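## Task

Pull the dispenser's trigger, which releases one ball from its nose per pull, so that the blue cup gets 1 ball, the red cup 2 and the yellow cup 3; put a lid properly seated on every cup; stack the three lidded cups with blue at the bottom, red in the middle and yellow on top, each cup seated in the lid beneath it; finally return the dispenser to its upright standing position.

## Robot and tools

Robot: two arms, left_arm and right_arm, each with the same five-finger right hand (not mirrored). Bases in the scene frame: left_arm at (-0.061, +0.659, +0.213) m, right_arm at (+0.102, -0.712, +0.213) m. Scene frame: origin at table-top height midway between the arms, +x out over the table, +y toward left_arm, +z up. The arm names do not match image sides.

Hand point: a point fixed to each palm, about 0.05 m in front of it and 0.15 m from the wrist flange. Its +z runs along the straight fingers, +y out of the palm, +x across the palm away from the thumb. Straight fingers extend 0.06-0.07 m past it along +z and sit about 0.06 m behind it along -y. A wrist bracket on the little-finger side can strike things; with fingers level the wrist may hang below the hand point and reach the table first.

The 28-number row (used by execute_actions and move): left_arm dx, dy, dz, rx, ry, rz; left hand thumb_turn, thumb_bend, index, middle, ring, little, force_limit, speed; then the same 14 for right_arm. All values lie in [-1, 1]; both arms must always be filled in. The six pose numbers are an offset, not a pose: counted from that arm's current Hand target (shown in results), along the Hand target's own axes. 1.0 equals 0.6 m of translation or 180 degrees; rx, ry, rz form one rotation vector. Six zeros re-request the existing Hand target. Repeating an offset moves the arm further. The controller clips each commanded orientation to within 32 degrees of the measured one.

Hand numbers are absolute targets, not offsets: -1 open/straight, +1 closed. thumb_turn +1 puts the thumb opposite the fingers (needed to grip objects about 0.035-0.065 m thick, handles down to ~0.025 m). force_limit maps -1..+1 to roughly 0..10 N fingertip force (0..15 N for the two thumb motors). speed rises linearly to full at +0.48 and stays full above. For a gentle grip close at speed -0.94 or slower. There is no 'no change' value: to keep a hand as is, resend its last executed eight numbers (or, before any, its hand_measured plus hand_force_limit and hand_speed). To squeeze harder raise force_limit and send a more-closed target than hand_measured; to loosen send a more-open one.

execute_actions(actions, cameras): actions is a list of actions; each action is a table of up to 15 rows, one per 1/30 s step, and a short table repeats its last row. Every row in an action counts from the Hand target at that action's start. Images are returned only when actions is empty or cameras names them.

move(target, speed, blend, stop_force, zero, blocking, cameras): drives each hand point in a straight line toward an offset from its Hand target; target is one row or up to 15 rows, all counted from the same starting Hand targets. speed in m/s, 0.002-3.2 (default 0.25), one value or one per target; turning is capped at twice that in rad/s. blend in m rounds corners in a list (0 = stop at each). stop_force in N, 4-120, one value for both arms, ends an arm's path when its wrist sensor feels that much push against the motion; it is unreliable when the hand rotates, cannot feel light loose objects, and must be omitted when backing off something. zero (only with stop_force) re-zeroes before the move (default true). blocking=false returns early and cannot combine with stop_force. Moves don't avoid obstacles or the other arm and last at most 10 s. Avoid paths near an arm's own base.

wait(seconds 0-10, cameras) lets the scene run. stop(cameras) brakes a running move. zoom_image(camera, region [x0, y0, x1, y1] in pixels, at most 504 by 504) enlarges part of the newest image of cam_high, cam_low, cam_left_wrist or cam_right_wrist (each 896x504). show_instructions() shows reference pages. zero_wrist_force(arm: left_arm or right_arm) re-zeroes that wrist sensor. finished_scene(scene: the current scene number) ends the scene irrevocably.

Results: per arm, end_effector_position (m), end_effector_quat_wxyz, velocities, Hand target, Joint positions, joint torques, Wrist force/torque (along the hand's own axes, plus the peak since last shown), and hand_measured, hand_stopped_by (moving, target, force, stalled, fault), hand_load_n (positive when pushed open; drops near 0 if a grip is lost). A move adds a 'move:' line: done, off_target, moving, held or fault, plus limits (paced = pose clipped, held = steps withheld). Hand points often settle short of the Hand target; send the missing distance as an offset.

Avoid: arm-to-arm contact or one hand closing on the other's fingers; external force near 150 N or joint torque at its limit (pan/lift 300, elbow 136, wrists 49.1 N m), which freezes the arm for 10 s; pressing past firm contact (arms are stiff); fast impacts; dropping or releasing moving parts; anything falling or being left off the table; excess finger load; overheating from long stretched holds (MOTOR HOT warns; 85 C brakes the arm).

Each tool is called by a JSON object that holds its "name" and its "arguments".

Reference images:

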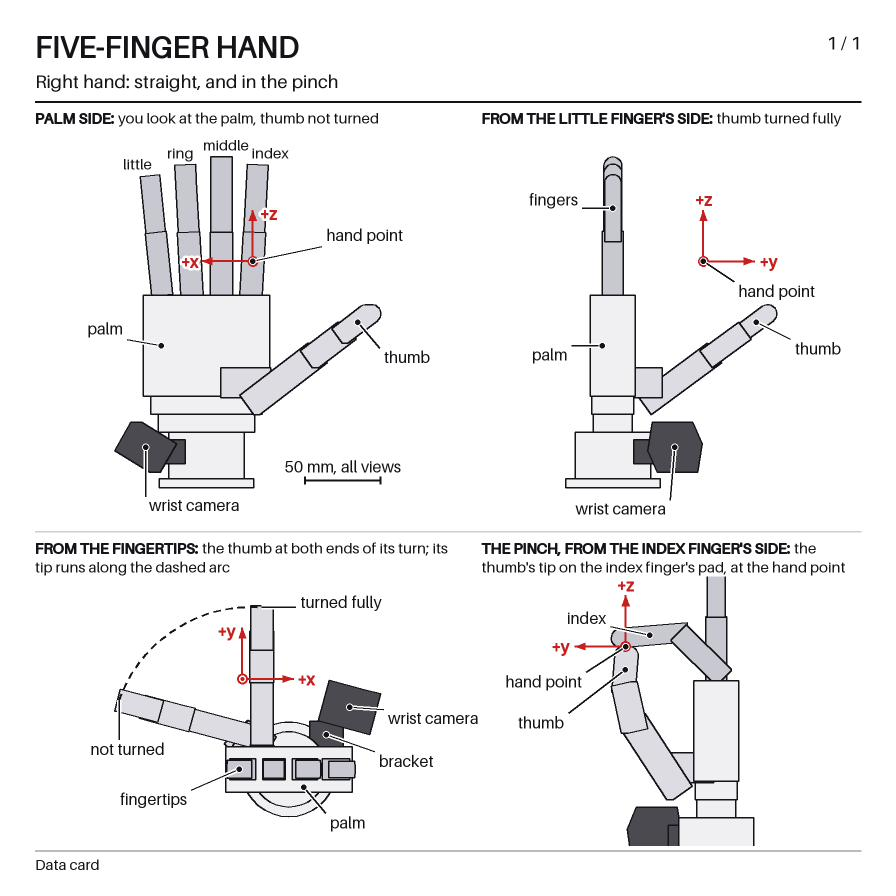

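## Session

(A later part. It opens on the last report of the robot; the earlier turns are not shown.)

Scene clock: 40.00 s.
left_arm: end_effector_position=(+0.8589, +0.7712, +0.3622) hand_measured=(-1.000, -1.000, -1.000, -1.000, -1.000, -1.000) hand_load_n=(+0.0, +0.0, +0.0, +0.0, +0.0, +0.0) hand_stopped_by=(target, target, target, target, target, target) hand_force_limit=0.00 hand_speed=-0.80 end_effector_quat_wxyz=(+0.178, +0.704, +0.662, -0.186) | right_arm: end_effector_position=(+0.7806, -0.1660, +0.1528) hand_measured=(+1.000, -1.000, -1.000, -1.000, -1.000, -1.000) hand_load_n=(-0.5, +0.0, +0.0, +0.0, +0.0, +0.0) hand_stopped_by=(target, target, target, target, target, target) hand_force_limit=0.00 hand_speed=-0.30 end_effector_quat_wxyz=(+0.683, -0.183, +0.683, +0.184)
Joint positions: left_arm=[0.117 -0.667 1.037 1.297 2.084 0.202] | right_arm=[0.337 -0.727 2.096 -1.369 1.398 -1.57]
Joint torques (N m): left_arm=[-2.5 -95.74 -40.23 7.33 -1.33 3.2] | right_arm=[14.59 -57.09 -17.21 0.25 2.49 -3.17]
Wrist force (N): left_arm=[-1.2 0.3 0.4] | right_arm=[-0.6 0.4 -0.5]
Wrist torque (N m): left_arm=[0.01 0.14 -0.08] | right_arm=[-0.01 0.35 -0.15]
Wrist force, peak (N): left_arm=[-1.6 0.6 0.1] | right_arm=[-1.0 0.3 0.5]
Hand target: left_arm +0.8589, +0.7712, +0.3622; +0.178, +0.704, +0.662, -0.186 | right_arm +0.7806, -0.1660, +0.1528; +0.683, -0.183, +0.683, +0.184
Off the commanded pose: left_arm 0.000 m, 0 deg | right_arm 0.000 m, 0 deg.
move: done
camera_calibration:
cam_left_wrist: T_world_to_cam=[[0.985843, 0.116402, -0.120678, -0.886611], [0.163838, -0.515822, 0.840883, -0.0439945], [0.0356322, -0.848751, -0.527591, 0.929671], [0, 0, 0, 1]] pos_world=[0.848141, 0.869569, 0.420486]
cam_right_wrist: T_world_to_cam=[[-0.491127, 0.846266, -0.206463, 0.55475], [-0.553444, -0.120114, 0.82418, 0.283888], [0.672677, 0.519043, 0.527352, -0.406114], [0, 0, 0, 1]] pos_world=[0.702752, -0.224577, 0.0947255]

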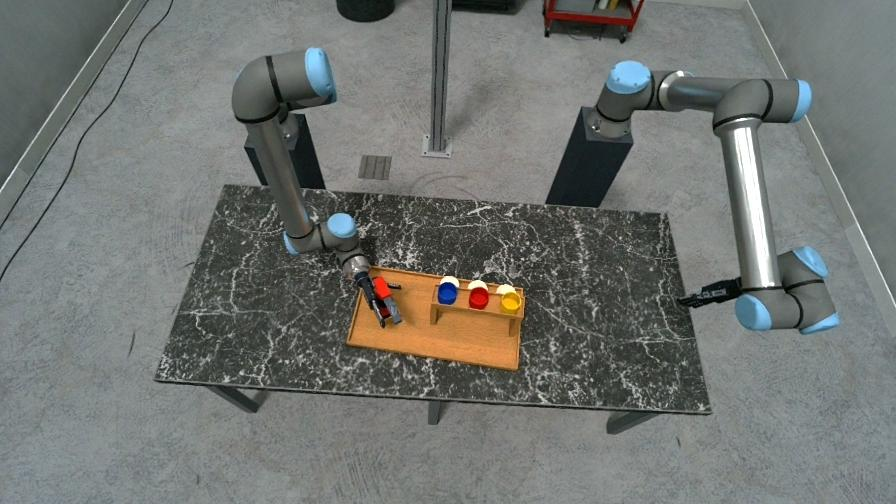

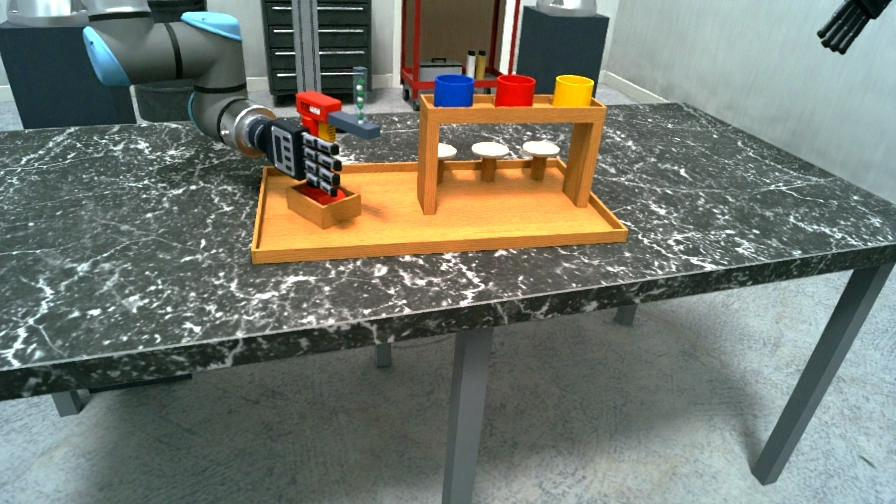

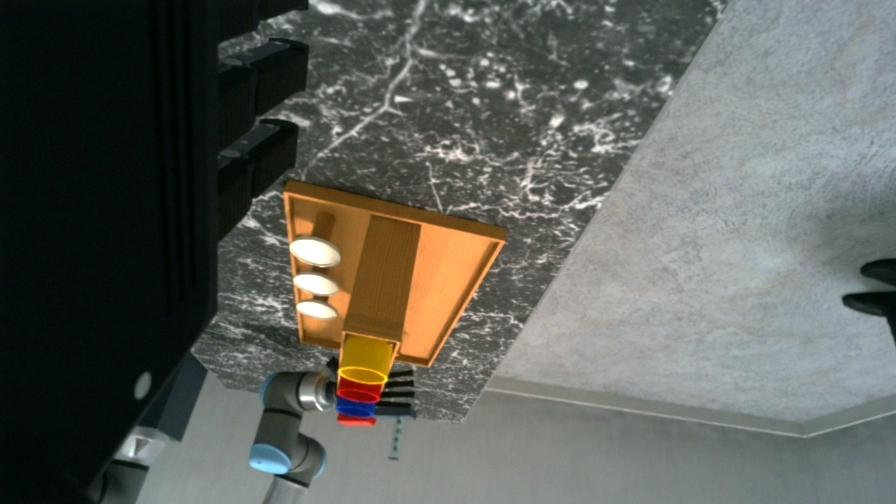

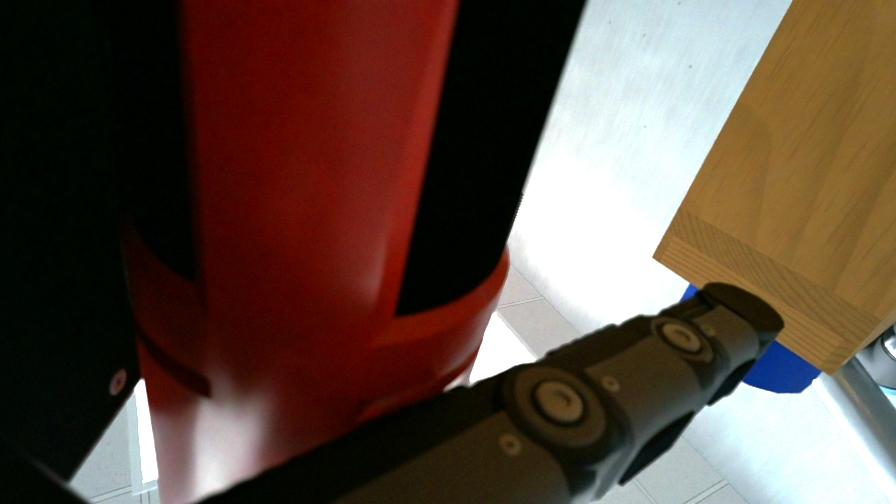

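{"name": "move", "arguments": {"target": [0,0,0,0,0,0,-1,-1,-1,-1,-1,-1,0,-0.8,0,0,0,0,0,0,1,-1,-1,1,1,1,0.0,-0.8]}}

{"name": "move", "arguments": {"target": [0,0,0,0,0,0,-1,-1,-1,-1,-1,-1,0,-0.8,0,0,0,0,0,0,1,0.9,-1,1,1,1,-0.2,-0.8], "cameras": ["all"]}}

{"name": "zoom_image", "arguments": {"camera": "cam_low", "region": [230, 80, 390, 210]}}

{"name": "zoom_image", "arguments": {"camera": "cam_high", "region": [335, 250, 415, 330]}}

Scene clock: 44.00 s.
left_arm: end_effector_position=(+0.8589, +0.7712, +0.3622) hand_measured=(-1.000, -1.000, -1.000, -1.000, -1.000, -1.000) hand_load_n=(+0.0, -0.5, +0.0, +0.0, +0.0, +0.0) hand_stopped_by=(target, target, target, target, target, target) hand_force_limit=0.00 hand_speed=-0.80 end_effector_quat_wxyz=(+0.178, +0.704, +0.662, -0.186) | right_arm: end_effector_position=(+0.7806, -0.1660, +0.1527) hand_measured=(+1.000, -1.000, -1.000, +0.716, +0.718, +0.736) hand_load_n=(+0.0, +0.5, +0.0, +2.5, +3.5, +6.5) hand_stopped_by=(target, target, target, force, force, force) hand_force_limit=0.00 hand_speed=-0.80 end_effector_quat_wxyz=(+0.683, -0.183, +0.683, +0.184)
Joint positions: left_arm=[0.117 -0.667 1.037 1.297 2.084 0.202] | right_arm=[0.337 -0.727 2.096 -1.369 1.398 -1.57]
Joint torques (N m): left_arm=[-0.64 -94.2 -40.05 7.5 -1.29 2.76] | right_arm=[13.49 -61.3 -11.56 -1.19 -1.42 -3.37]
Wrist force (N): left_arm=[-1.3 0.5 0.4] | right_arm=[1.5 2.0 4.9]
Wrist torque (N m): left_arm=[0.03 0.15 -0.09] | right_arm=[-0.02 -0.20 0.03]
Wrist force, peak (N): left_arm=[-1.5 0.6 0.5] | right_arm=[2.0 2.0 5.6]
Hand target: left_arm +0.8589, +0.7712, +0.3622; +0.178, +0.704, +0.662, -0.186 | right_arm +0.7806, -0.1660, +0.1528; +0.683, -0.183, +0.683, +0.184
Off the commanded pose: left_arm 0.000 m, 0 deg | right_arm 0.000 m, 0 deg.
move: done

Scene clock: 45.20 s.
left_arm: end_effector_position=(+0.8589, +0.7712, +0.3622) hand_measured=(-1.000, -1.000, -1.000, -1.000, -1.000, -1.000) hand_load_n=(+0.0, +0.0, +0.5, +0.0, +0.0, +0.0) hand_stopped_by=(target, target, target, target, target, target) hand_force_limit=0.00 hand_speed=-0.80 end_effector_quat_wxyz=(+0.178, +0.704, +0.662, -0.186) | right_arm: end_effector_position=(+0.7806, -0.1659, +0.1527) hand_measured=(+1.000, -0.740, -1.000, +0.718, +0.718, +0.736) hand_load_n=(+9.0, +6.5, +0.0, +0.0, +2.5, +7.5) hand_stopped_by=(target, force, target, force, force, force) hand_force_limit=-0.20 hand_speed=-0.80 end_effector_quat_wxyz=(+0.683, -0.183, +0.683, +0.184)
Joint positions: left_arm=[0.117 -0.667 1.037 1.297 2.084 0.202] | right_arm=[0.337 -0.727 2.096 -1.369 1.398 -1.57]
Joint torques (N m): left_arm=[2.19 -93.39 -40.31 7.37 -0.87 3.21] | right_arm=[2.67 -70.69 -9.18 -2.17 1.61 -3.31]
Wrist force (N): left_arm=[-1.4 0.4 0.2] | right_arm=[-15.1 11.0 -6.2]
Wrist torque (N m): left_arm=[0.03 0.18 -0.10] | right_arm=[0.63 0.78 0.14]
Wrist force, peak (N): left_arm=[-1.6 0.4 0.2] | right_arm=[-15.6 10.8 -6.7]
Hand target: left_arm +0.8589, +0.7712, +0.3622; +0.178, +0.704, +0.662, -0.186 | right_arm +0.7806, -0.1660, +0.1528; +0.683, -0.183, +0.683, +0.184
Off the commanded pose: left_arm 0.000 m, 0 deg | right_arm 0.000 m, 0 deg.
move: done
camera_calibration:
cam_left_wrist: T_world_to_cam=[[0.985843, 0.116402, -0.120678, -0.886611], [0.163838, -0.515822, 0.840883, -0.0439945], [0.0356322, -0.848751, -0.527591, 0.929671], [0, 0, 0, 1]] pos_world=[0.848141, 0.869569, 0.420486]
cam_right_wrist: T_world_to_cam=[[-0.491184, 0.846223, -0.206508, 0.554763], [-0.553436, -0.120107, 0.824186, 0.283966], [0.672642, 0.519116, 0.527325, -0.406018], [0, 0, 0, 1]] pos_world=[0.702752, -0.224577, 0.0946255]

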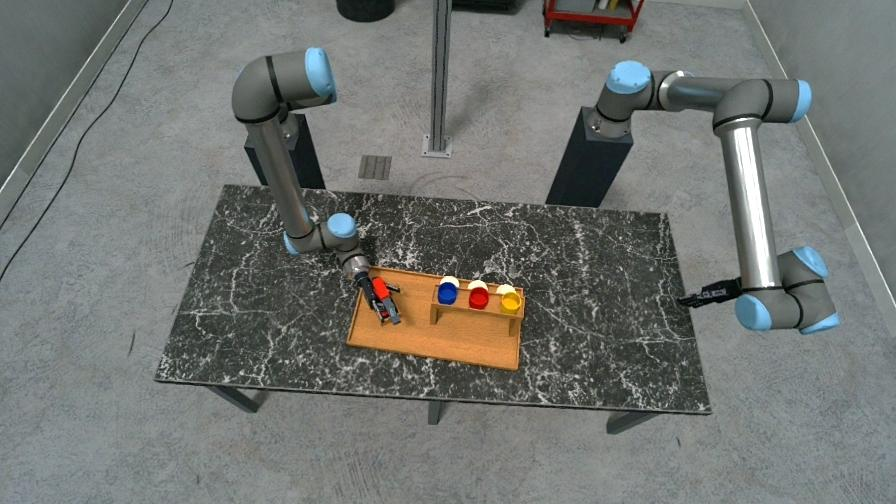

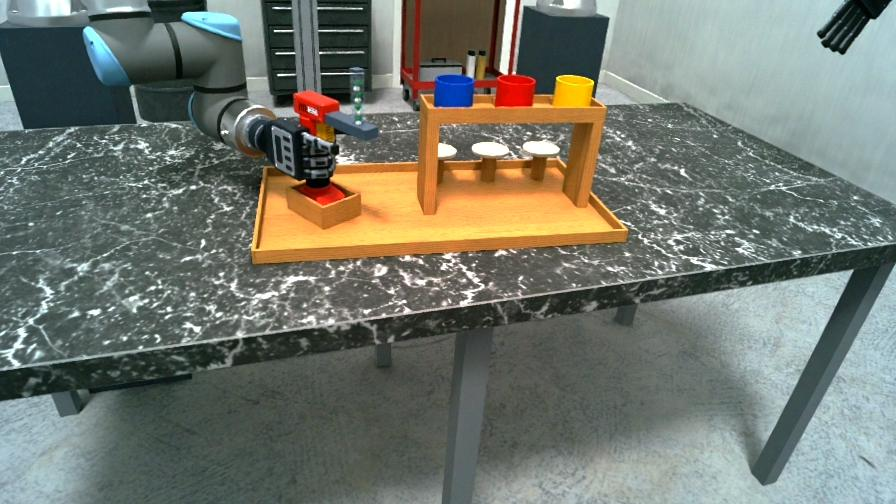

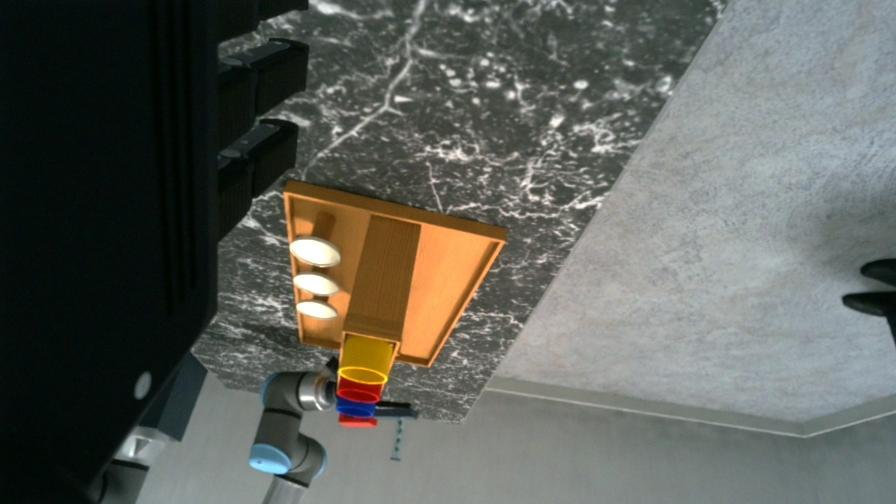

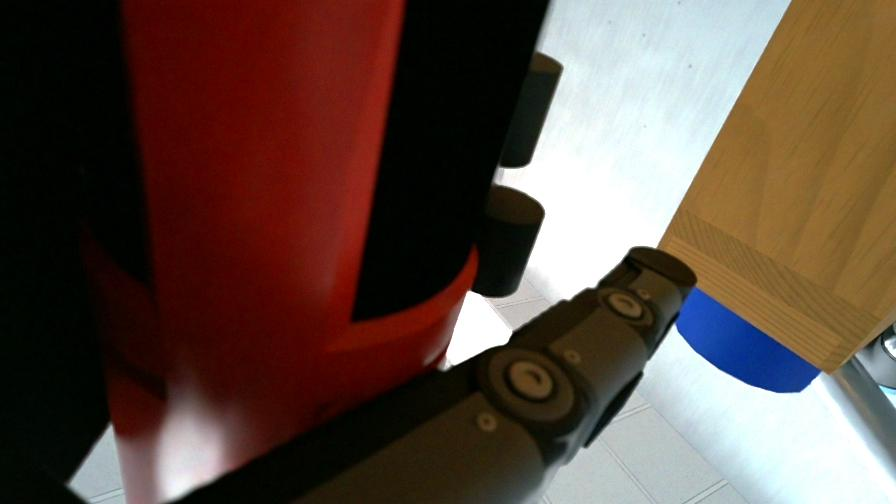

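Scaled by 3.150 from the camera's 896x504 image, which has a finer 1280x720 frame.

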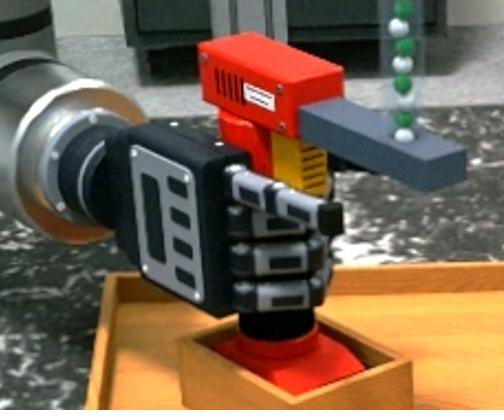

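Scaled by 6.300 from the camera's 896x504 image, which has a finer 1280x720 frame.

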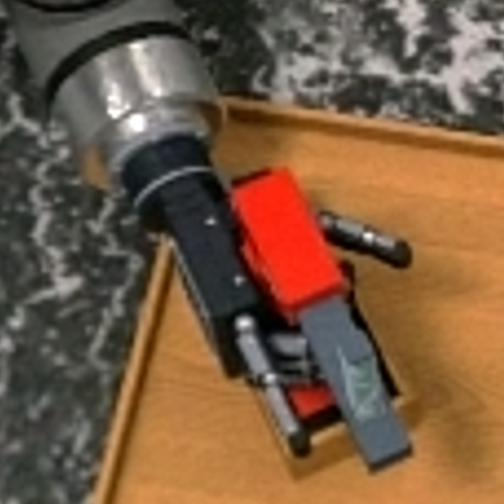

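{"name": "move", "arguments": {"target": [0,0,0,0,0,0,-1,-1,-1,-1,-1,-1,0,-0.8,0,0,0,0,0,0,1,-1,-1,1,1,1,-0.2,-0.8], "cameras": ["cam_right_wrist","cam_low","cam_high"]}}

{"name": "zoom_image", "arguments": {"camera": "cam_low", "region": [250, 80, 390, 220]}}

{"name": "zoom_image", "arguments": {"camera": "cam_high", "region": [345, 265, 405, 325]}}

Scene clock: 47.27 s.
left_arm: end_effector_position=(+0.8589, +0.7712, +0.3622) hand_measured=(-1.000, -1.000, -1.000, -1.000, -1.000, -1.000) hand_load_n=(+0.0, -0.5, +0.5, +0.0, +0.0, +0.0) hand_stopped_by=(target, target, target, target, target, target) hand_force_limit=0.00 hand_speed=-0.80 end_effector_quat_wxyz=(+0.178, +0.704, +0.662, -0.186) | right_arm: end_effector_position=(+0.7806, -0.1660, +0.1528) hand_measured=(+1.000, -1.000, -1.000, +0.718, +0.718, +0.736) hand_load_n=(-0.5, +0.0, +0.0, +0.0, +0.0, +3.5) hand_stopped_by=(target, target, target, force, force, force) hand_force_limit=-0.20 hand_speed=-0.80 end_effector_quat_wxyz=(+0.683, -0.183, +0.683, +0.184)
Joint positions: left_arm=[0.117 -0.667 1.037 1.297 2.084 0.202] | right_arm=[0.337 -0.727 2.096 -1.369 1.398 -1.57]
Joint torques (N m): left_arm=[0.98 -96.09 -39.7 7.66 -1.18 2.77] | right_arm=[-7.59 -72.92 -6 -2.18 1.24 -3.43]
Wrist force (N): left_arm=[-1.1 0.3 0.4] | right_arm=[0.3 3.1 1.4]
Wrist torque (N m): left_arm=[0.00 0.11 -0.08] | right_arm=[-0.04 0.18 0.09]
Wrist force, peak (N): left_arm=[-1.7 0.4 0.3] | right_arm=[-15.4 10.8 -6.5]
Hand target: left_arm +0.8589, +0.7712, +0.3622; +0.178, +0.704, +0.662, -0.186 | right_arm +0.7806, -0.1660, +0.1528; +0.683, -0.183, +0.683, +0.184
Off the commanded pose: left_arm 0.000 m, 0 deg | right_arm 0.000 m, 0 deg.
move: done
camera_calibration:
cam_right_wrist: T_world_to_cam=[[-0.491127, 0.846266, -0.206463, 0.55475], [-0.553444, -0.120114, 0.82418, 0.283888], [0.672677, 0.519043, 0.527352, -0.406114], [0, 0, 0, 1]] pos_world=[0.702752, -0.224577, 0.0947255]
Images, in order (width x height): cam_high 896x504, cam_low 896x504, cam_right_wrist 896x504.

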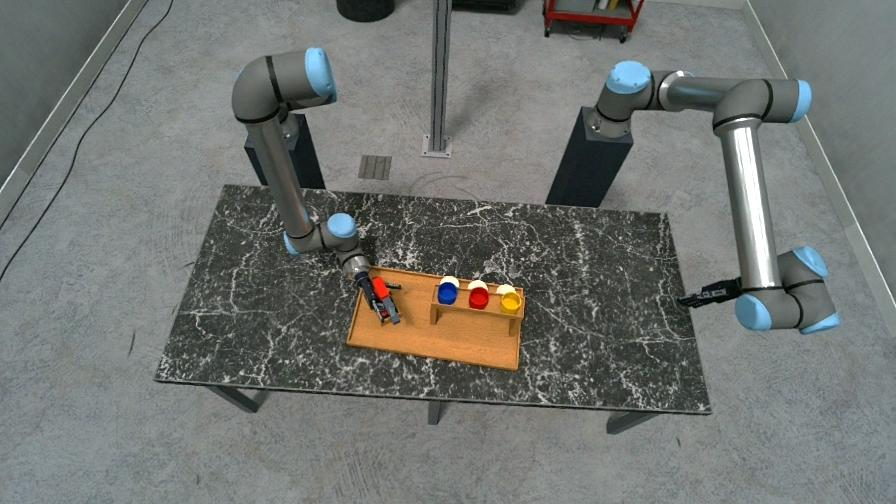

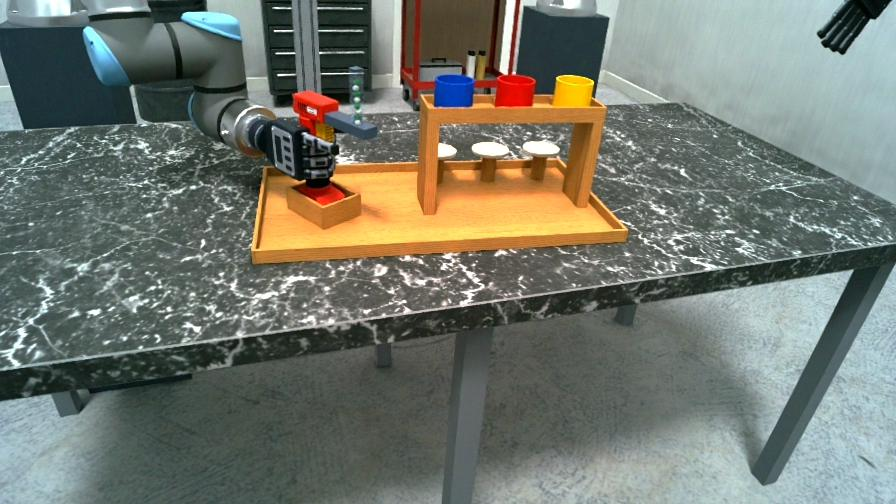

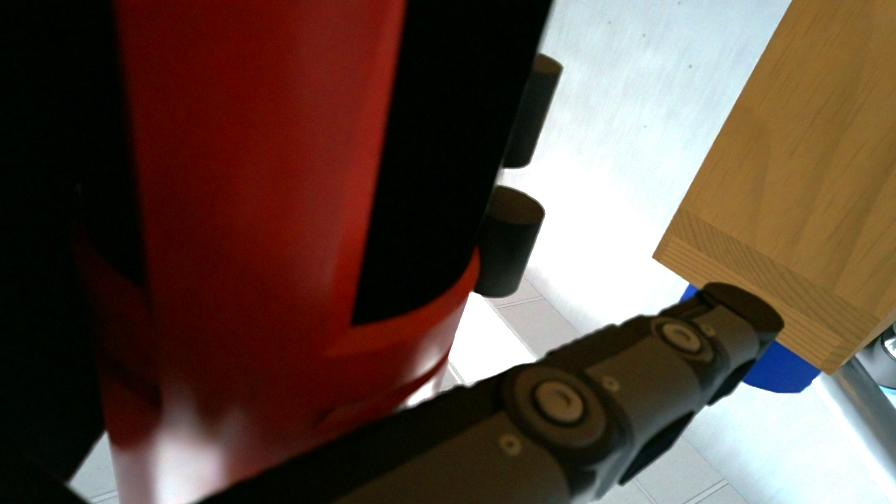

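Scaled by 3.600 from the camera's 896x504 image, which has a finer 1280x720 frame.

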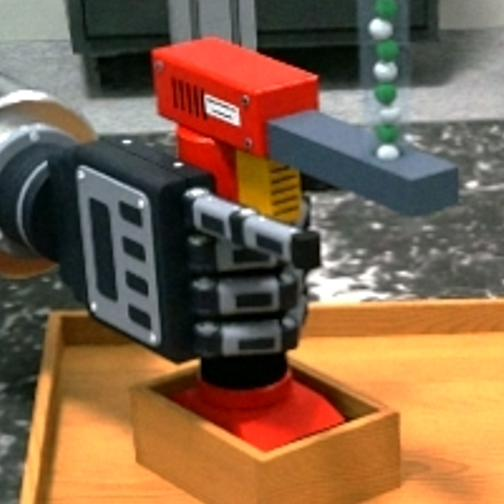

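Scaled by 8.400 from the camera's 896x504 image, which has a finer 1280x720 frame.

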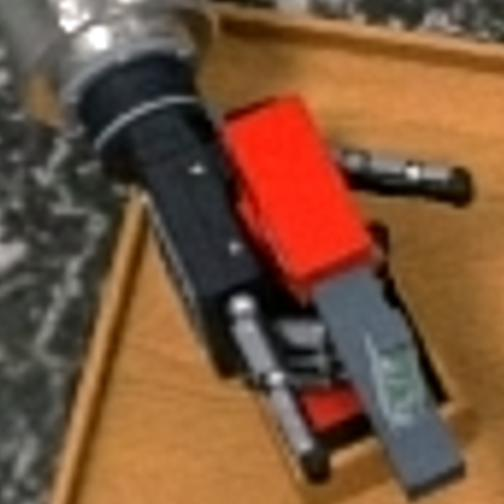

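{"name": "move", "arguments": {"target": [0,0,0,0,0,0,-1,-1,-1,-1,-1,-1,0,-0.8,0,0,0,0,0,0,1,-1,-1,1.0,1.0,1.0,0.1,-0.85]}}

{"name": "move", "arguments": {"target": [0,0,0,0,0,0,-1,-1,-1,-1,-1,-1,0,-0.8,0,0,0,0,0,0,1,0.9,-1,0.98,0.98,0.98,-0.4,-0.88], "cameras": ["cam_right_wrist","cam_low","cam_high"]}}

{"name": "zoom_image", "arguments": {"camera": "cam_low", "region": [250, 80, 390, 220]}}

Scene clock: 49.33 s.
left_arm: end_effector_position=(+0.8589, +0.7712, +0.3622) hand_measured=(-1.000, -1.000, -1.000, -1.000, -1.000, -1.000) hand_load_n=(+0.0, -0.5, +0.0, +0.0, +0.0, +0.0) hand_stopped_by=(target, target, target, target, target, target) hand_force_limit=0.00 hand_speed=-0.80 end_effector_quat_wxyz=(+0.178, +0.704, +0.662, -0.186) | right_arm: end_effector_position=(+0.7806, -0.1660, +0.1528) hand_measured=(+1.000, -1.000, -1.000, +0.718, +0.718, +0.736) hand_load_n=(+0.0, +0.0, +0.0, +0.0, +0.0, +3.0) hand_stopped_by=(target, target, target, force, force, force) hand_force_limit=0.10 hand_speed=-0.85 end_effector_quat_wxyz=(+0.683, -0.183, +0.683, +0.184)
Joint positions: left_arm=[0.117 -0.667 1.037 1.297 2.084 0.202] | right_arm=[0.337 -0.727 2.096 -1.369 1.398 -1.57]
Joint torques (N m): left_arm=[1.17 -94.57 -40.15 7.27 -1.17 2.96] | right_arm=[-7.33 -72.39 -2.46 -2.1 -0.75 -3.33]
Wrist force (N): left_arm=[-1.3 0.5 0.1] | right_arm=[0.5 3.0 1.8]
Wrist torque (N m): left_arm=[0.04 0.16 -0.09] | right_arm=[-0.07 0.11 0.12]
Wrist force, peak (N): left_arm=[-1.8 0.5 0.0] | right_arm=[1.0 3.2 1.5]
Hand target: left_arm +0.8589, +0.7712, +0.3622; +0.178, +0.704, +0.662, -0.186 | right_arm +0.7806, -0.1660, +0.1528; +0.683, -0.183, +0.683, +0.184
Off the commanded pose: left_arm 0.000 m, 0 deg | right_arm 0.000 m, 0 deg.
move: done

Scene clock: 50.47 s.
left_arm: end_effector_position=(+0.8589, +0.7712, +0.3622) hand_measured=(-1.000, -1.000, -1.000, -1.000, -1.000, -1.000) hand_load_n=(+0.0, +0.0, +0.0, +0.0, +0.0, +0.0) hand_stopped_by=(target, target, target, target, target, target) hand_force_limit=0.00 hand_speed=-0.80 end_effector_quat_wxyz=(+0.178, +0.704, +0.662, -0.186) | right_arm: end_effector_position=(+0.7806, -0.1660, +0.1528) hand_measured=(+1.000, -0.850, -1.000, +0.748, +0.738, +0.736) hand_load_n=(+1.0, +4.5, +0.0, +6.5, +4.0, +0.5) hand_stopped_by=(target, force, target, force, force, force) hand_force_limit=-0.40 hand_speed=-0.88 end_effector_quat_wxyz=(+0.683, -0.183, +0.683, +0.184)
Joint positions: left_arm=[0.117 -0.667 1.037 1.297 2.084 0.202] | right_arm=[0.337 -0.727 2.096 -1.369 1.398 -1.57]
Joint torques (N m): left_arm=[1.04 -96.55 -39.18 7.31 -0.77 2.74] | right_arm=[-7.31 -73.67 -2.85 -2.07 -0.68 -3.36]
Wrist force (N): left_arm=[-1.5 0.4 0.2] | right_arm=[-1.9 6.9 3.5]
Wrist torque (N m): left_arm=[0.03 0.18 -0.10] | right_arm=[0.09 0.14 0.45]
Wrist force, peak (N): left_arm=[-1.6 0.3 0.5] | right_arm=[-2.4 7.9 2.7]
Hand target: left_arm +0.8589, +0.7712, +0.3622; +0.178, +0.704, +0.662, -0.186 | right_arm +0.7806, -0.1660, +0.1528; +0.683, -0.183, +0.683, +0.184
Off the commanded pose: left_arm 0.000 m, 0 deg | right_arm 0.000 m, 0 deg.
move: done
camera_calibration:
cam_right_wrist: T_world_to_cam=[[-0.491127, 0.846266, -0.206463, 0.55475], [-0.553444, -0.120114, 0.82418, 0.283888], [0.672677, 0.519043, 0.527352, -0.406114], [0, 0, 0, 1]] pos_world=[0.702752, -0.224577, 0.0947255]
Images, in order (width x height): cam_high 896x504, cam_low 896x504, cam_right_wrist 896x504.

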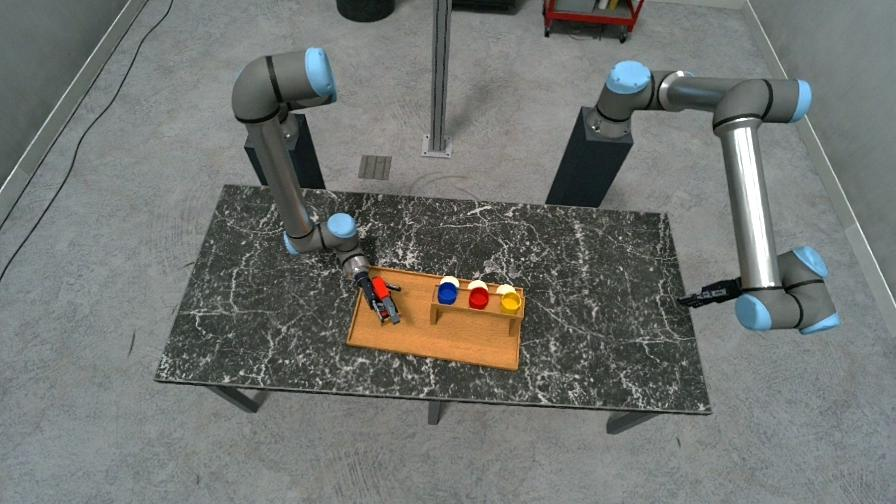

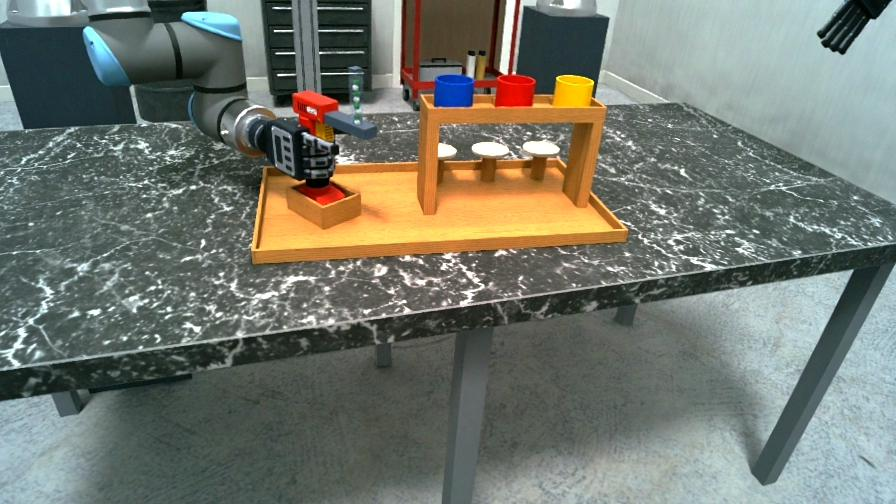

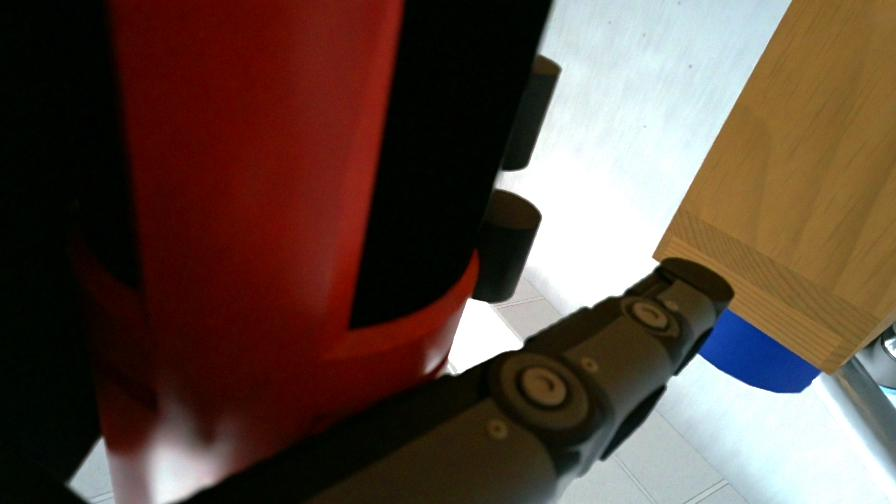

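Scaled by 3.600 from the camera's 896x504 image, which has a finer 1280x720 frame.

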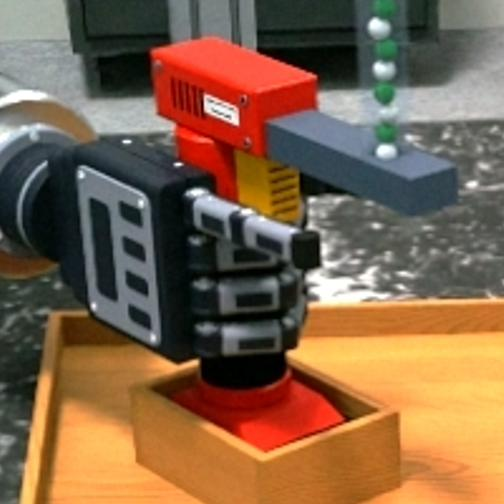

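{"name": "move", "arguments": {"target": [0,0,0,0,0,0,-1,-1,-1,-1,-1,-1,0,-0.8,-0.05,0,0,0,0,0,1,0.9,-1,0.98,0.98,0.98,-0.4,-0.88], "speed": 0.04}}

{"name": "move", "arguments": {"target": [0,0,0,0,0,0,-1,-1,-1,-1,-1,-1,0,-0.8,0,0,0,0,0,0,1,0.92,-1,1.0,1.0,1.0,0.2,-0.8], "cameras": ["cam_right_wrist","cam_low","cam_high"]}}

{"name": "zoom_image", "arguments": {"camera": "cam_low", "region": [250, 60, 390, 220]}}

Scene clock: 52.33 s.
left_arm: end_effector_position=(+0.8589, +0.7712, +0.3622) hand_measured=(-1.000, -1.000, -1.000, -1.000, -1.000, -1.000) hand_load_n=(+0.0, +0.0, +0.0, +0.0, +0.0, +0.0) hand_stopped_by=(target, target, target, target, target, target) hand_force_limit=0.00 hand_speed=-0.80 end_effector_quat_wxyz=(+0.178, +0.704, +0.662, -0.186) | right_arm: end_effector_position=(+0.7806, -0.1660, +0.1826) hand_measured=(+1.000, -0.850, -1.000, +0.748, +0.738, +0.736) hand_load_n=(-0.5, +4.5, +0.0, +6.0, +3.5, +0.5) hand_stopped_by=(target, force, target, force, force, force) hand_force_limit=-0.40 hand_speed=-0.88 end_effector_quat_wxyz=(+0.683, -0.183, +0.683, +0.184)
Joint positions: left_arm=[0.117 -0.667 1.037 1.297 2.084 0.202] | right_arm=[0.337 -0.783 2.109 -1.328 1.398 -1.57]
Joint torques (N m): left_arm=[2.24 -90.05 -39.02 7.21 -0.98 2.71] | right_arm=[-7.51 -81.88 -5.17 -0.79 -1.06 -0.86]
Wrist force (N): left_arm=[-1.5 0.4 0.6] | right_arm=[5.6 1.9 1.6]
Wrist torque (N m): left_arm=[0.01 0.17 -0.10] | right_arm=[0.03 -0.17 0.29]
Wrist force, peak (N): left_arm=[-1.8 0.5 0.1] | right_arm=[7.8 5.4 2.8]
Hand target: left_arm +0.8589, +0.7712, +0.3622; +0.178, +0.704, +0.662, -0.186 | right_arm +0.7806, -0.1660, +0.1828; +0.683, -0.183, +0.683, +0.184
Off the commanded pose: left_arm 0.000 m, 0 deg | right_arm 0.000 m, 0 deg.
move: done

Scene clock: 52.83 s.
left_arm: end_effector_position=(+0.8589, +0.7712, +0.3622) hand_measured=(-1.000, -1.000, -1.000, -1.000, -1.000, -1.000) hand_load_n=(+0.0, +0.0, +0.0, +0.0, +0.0, +0.0) hand_stopped_by=(target, target, target, target, target, target) hand_force_limit=0.00 hand_speed=-0.80 end_effector_quat_wxyz=(+0.178, +0.704, +0.662, -0.186) | right_arm: end_effector_position=(+0.7806, -0.1660, +0.1828) hand_measured=(+1.000, -0.818, -1.000, +0.760, +0.752, +0.752) hand_load_n=(+0.5, +9.0, +0.0, +14.0, +11.0, +6.5) hand_stopped_by=(target, force, target, force, force, force) hand_force_limit=0.20 hand_speed=-0.80 end_effector_quat_wxyz=(+0.683, -0.183, +0.683, +0.184)
Joint positions: left_arm=[0.117 -0.667 1.037 1.297 2.084 0.202] | right_arm=[0.337 -0.783 2.11 -1.327 1.398 -1.57]
Joint torques (N m): left_arm=[2.75 -94.8 -39.43 7.06 -0.97 3.02] | right_arm=[-7.11 -82.81 -3.22 -0.27 -1.19 -0.7]
Wrist force (N): left_arm=[-1.2 0.5 0.3] | right_arm=[7.9 5.8 6.4]
Wrist torque (N m): left_arm=[0.04 0.13 -0.08] | right_arm=[0.36 -1.04 0.90]
Wrist force, peak (N): left_arm=[-1.5 0.3 0.1] | right_arm=[8.1 6.0 7.4]
Hand target: left_arm +0.8589, +0.7712, +0.3622; +0.178, +0.704, +0.662, -0.186 | right_arm +0.7806, -0.1660, +0.1828; +0.683, -0.183, +0.683, +0.184
Off the commanded pose: left_arm 0.000 m, 0 deg | right_arm 0.000 m, 0 deg.
move: done
camera_calibration:
cam_right_wrist: T_world_to_cam=[[-0.491127, 0.846266, -0.206463, 0.560944], [-0.553444, -0.120114, 0.82418, 0.259163], [0.672677, 0.519043, 0.527352, -0.421934], [0, 0, 0, 1]] pos_world=[0.702752, -0.224577, 0.124726]
Images, in order (width x height): cam_high 896x504, cam_low 896x504, cam_right_wrist 896x504.

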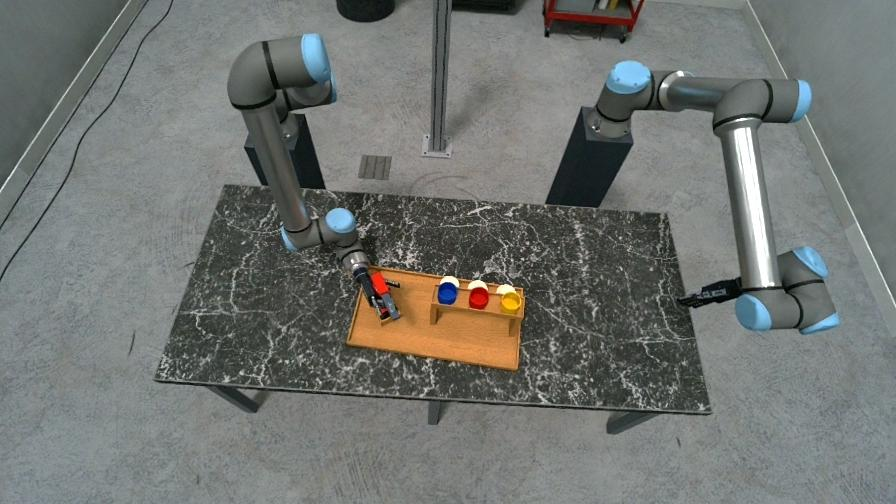

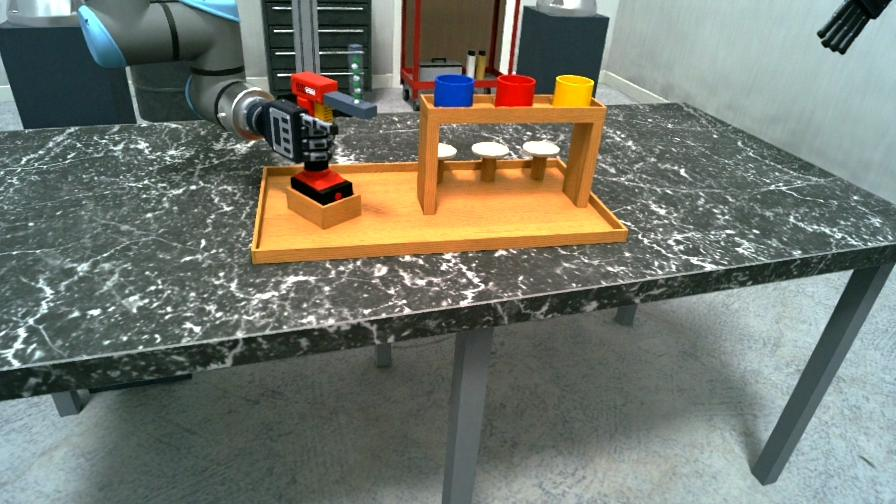

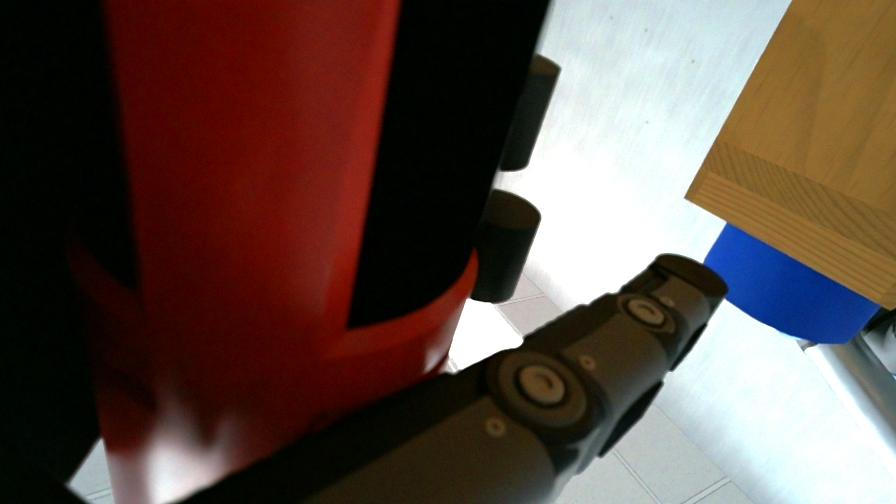

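Scaled by 3.150 from the camera's 896x504 image, which has a finer 1280x720 frame.

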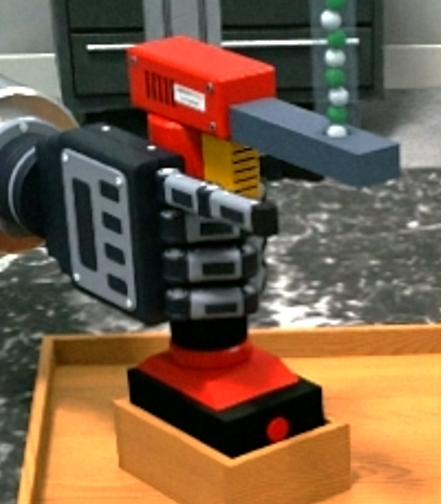

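{"name": "move", "arguments": {"target": [[0,0,0,0,0,0,-1,-1,-1,-1,-1,-1,0,-0.8,-0.2833,0,0,0,0,0,1,0.92,0.05,1.0,1.0,1.0,0.2,-0.6],[0,0,0,0,0,0,-1,-1,-1,-1,-1,-1,0,-0.8,-0.2833,0.3528,0.0757,0.1982,0.0751,0.0240,1,0.92,0.05,1.0,1.0,1.0,0.2,-0.6],[0,0,0,0,0,0,-1,-1,-1,-1,-1,-1,0,-0.8,-0.1453,0.3528,0.0757,0.1982,0.0751,0.0240,1,0.92,0.05,1.0,1.0,1.0,0.2,-0.6]], "speed": [0.15,0.15,0.1], "blend": [0.03,0.01,0], "cameras": ["all"]}}

{"name": "zoom_image", "arguments": {"camera": "cam_low", "region": [360, 20, 540, 200]}}

{"name": "zoom_image", "arguments": {"camera": "cam_high", "region": [405, 240, 525, 340]}}

{"name": "zoom_image", "arguments": {"camera": "cam_left_wrist", "region": [260, 330, 440, 504]}}

Scene clock: 62.37 s.
left_arm: end_effector_position=(+0.8589, +0.7712, +0.3622) hand_measured=(-1.000, -1.000, -1.000, -1.000, -1.000, -1.000) hand_load_n=(+0.0, +0.0, +0.0, +0.0, +0.0, +0.0) hand_stopped_by=(target, target, target, target, target, target) hand_force_limit=0.00 hand_speed=-0.80 end_effector_quat_wxyz=(+0.178, +0.704, +0.662, -0.186) | right_arm: end_effector_position=(+0.7139, +0.0399, +0.2705) hand_measured=(+1.000, -0.818, +0.050, +0.760, +0.752, +0.752) hand_load_n=(+2.5, +4.0, +0.0, +12.5, +4.0, +0.0) hand_stopped_by=(target, force, target, force, force, force) hand_force_limit=0.20 hand_speed=-0.60 end_effector_quat_wxyz=(+0.615, +0.040, +0.787, -0.031)
Joint positions: left_arm=[0.117 -0.667 1.037 1.297 2.084 0.202] | right_arm=[0.893 -0.786 1.595 -0.373 2.535 -1.204]
Joint torques (N m): left_arm=[3.66 -95.85 -39.74 7.47 -0.71 2.76] | right_arm=[13.13 -73.75 -27.22 -2.53 3.5 -3.37]
Wrist force (N): left_arm=[-1.0 0.6 0.1] | right_arm=[4.9 -1.4 0.9]
Wrist torque (N m): left_arm=[0.05 0.12 -0.07] | right_arm=[-0.29 0.11 -0.07]
Wrist force, peak (N): left_arm=[-1.6 0.9 0.1] | right_arm=[8.2 6.2 7.1]
Hand target: left_arm +0.8589, +0.7712, +0.3622; +0.178, +0.704, +0.662, -0.186 | right_arm +0.7139, +0.0399, +0.2701; +0.615, +0.040, +0.787, -0.031
Off the commanded pose: left_arm 0.000 m, 0 deg | right_arm 0.000 m, 0 deg.
move: done
camera_calibration:
cam_left_wrist: T_world_to_cam=[[0.985843, 0.116402, -0.120678, -0.886611], [0.163838, -0.515822, 0.840883, -0.0439945], [0.0356322, -0.848751, -0.527591, 0.929671], [0, 0, 0, 1]] pos_world=[0.848141, 0.869569, 0.420486]
cam_right_wrist: T_world_to_cam=[[0.0477313, 0.978531, -0.200496, -0.0195314], [-0.304631, 0.205423, 0.930054, -0.0445181], [0.951274, 0.0166848, 0.307896, -0.649696], [0, 0, 0, 1]] pos_world=[0.60541, 0.0390972, 0.237528]

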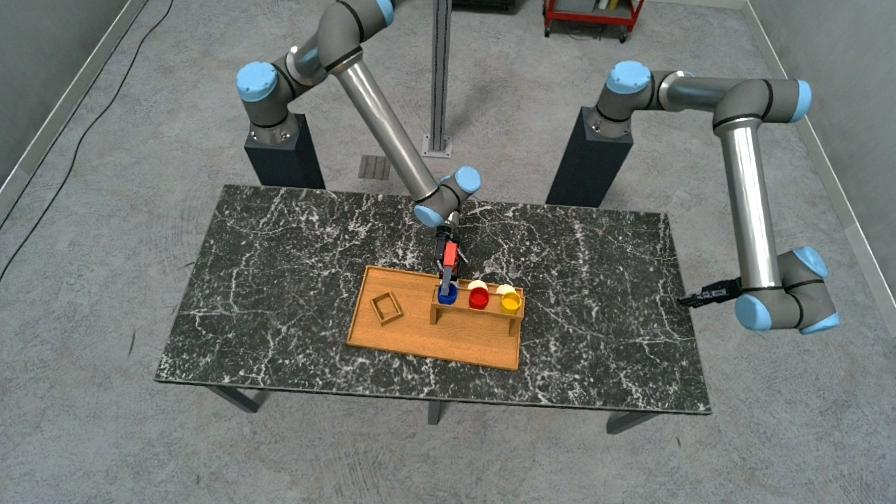

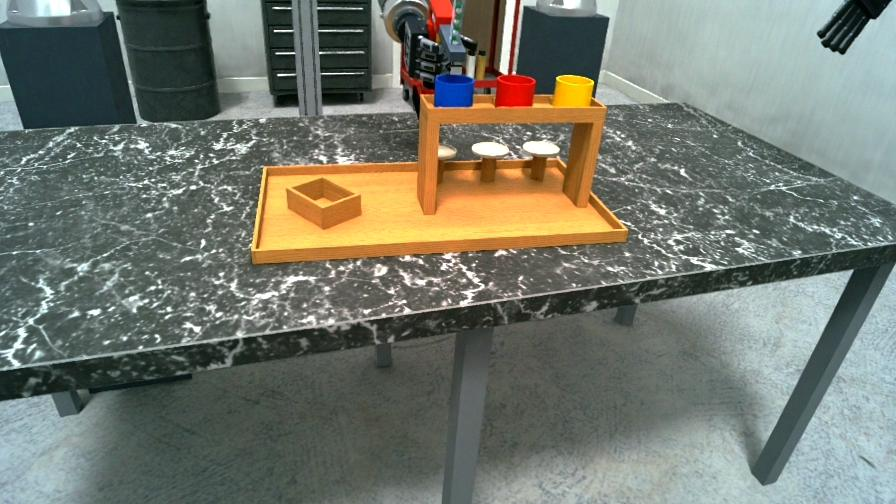

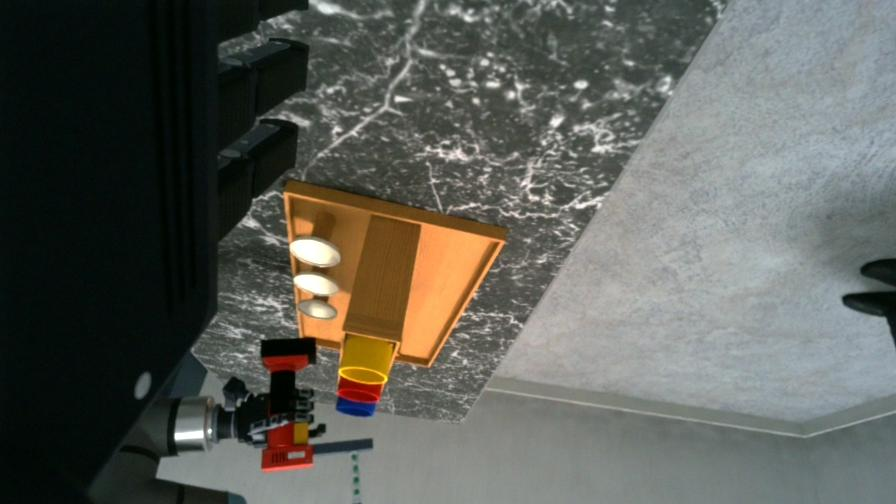

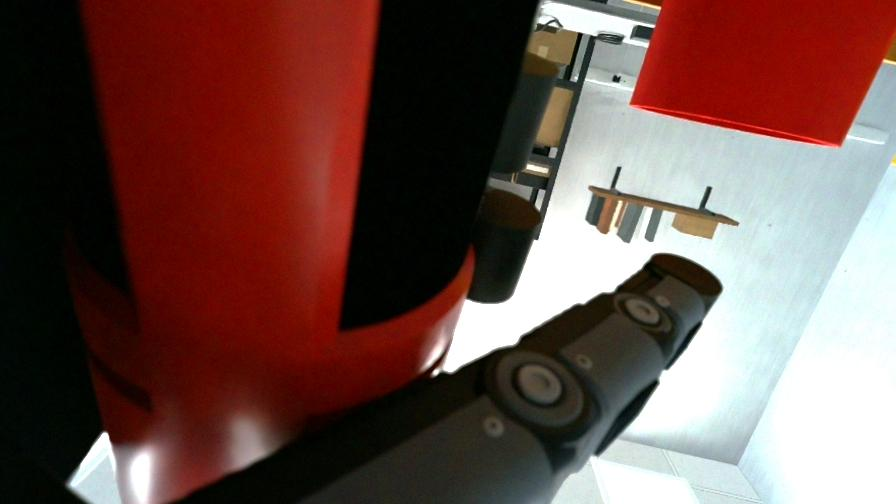

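Scaled by 2.800 from the camera's 896x504 image, which has a finer 1280x720 frame.

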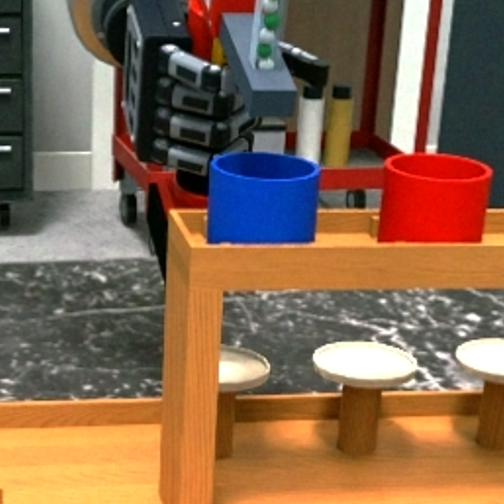

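Scaled by 4.200 from the camera's 896x504 image, which has a finer 1280x720 frame.

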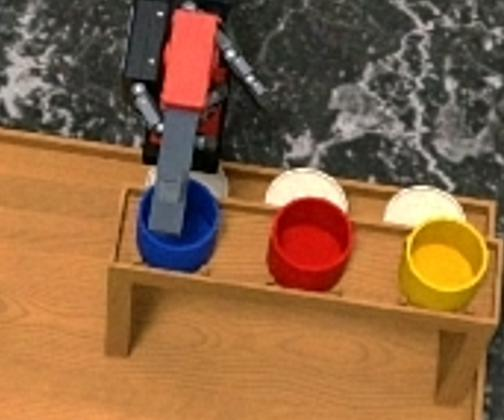

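Scaled by 2.800 from the camera's 896x504 image, which has a finer 1280x720 frame.

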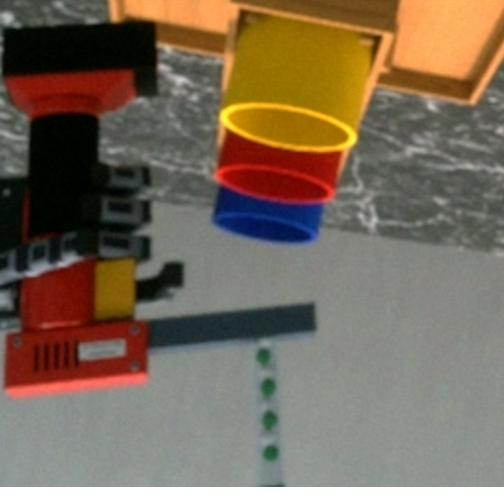

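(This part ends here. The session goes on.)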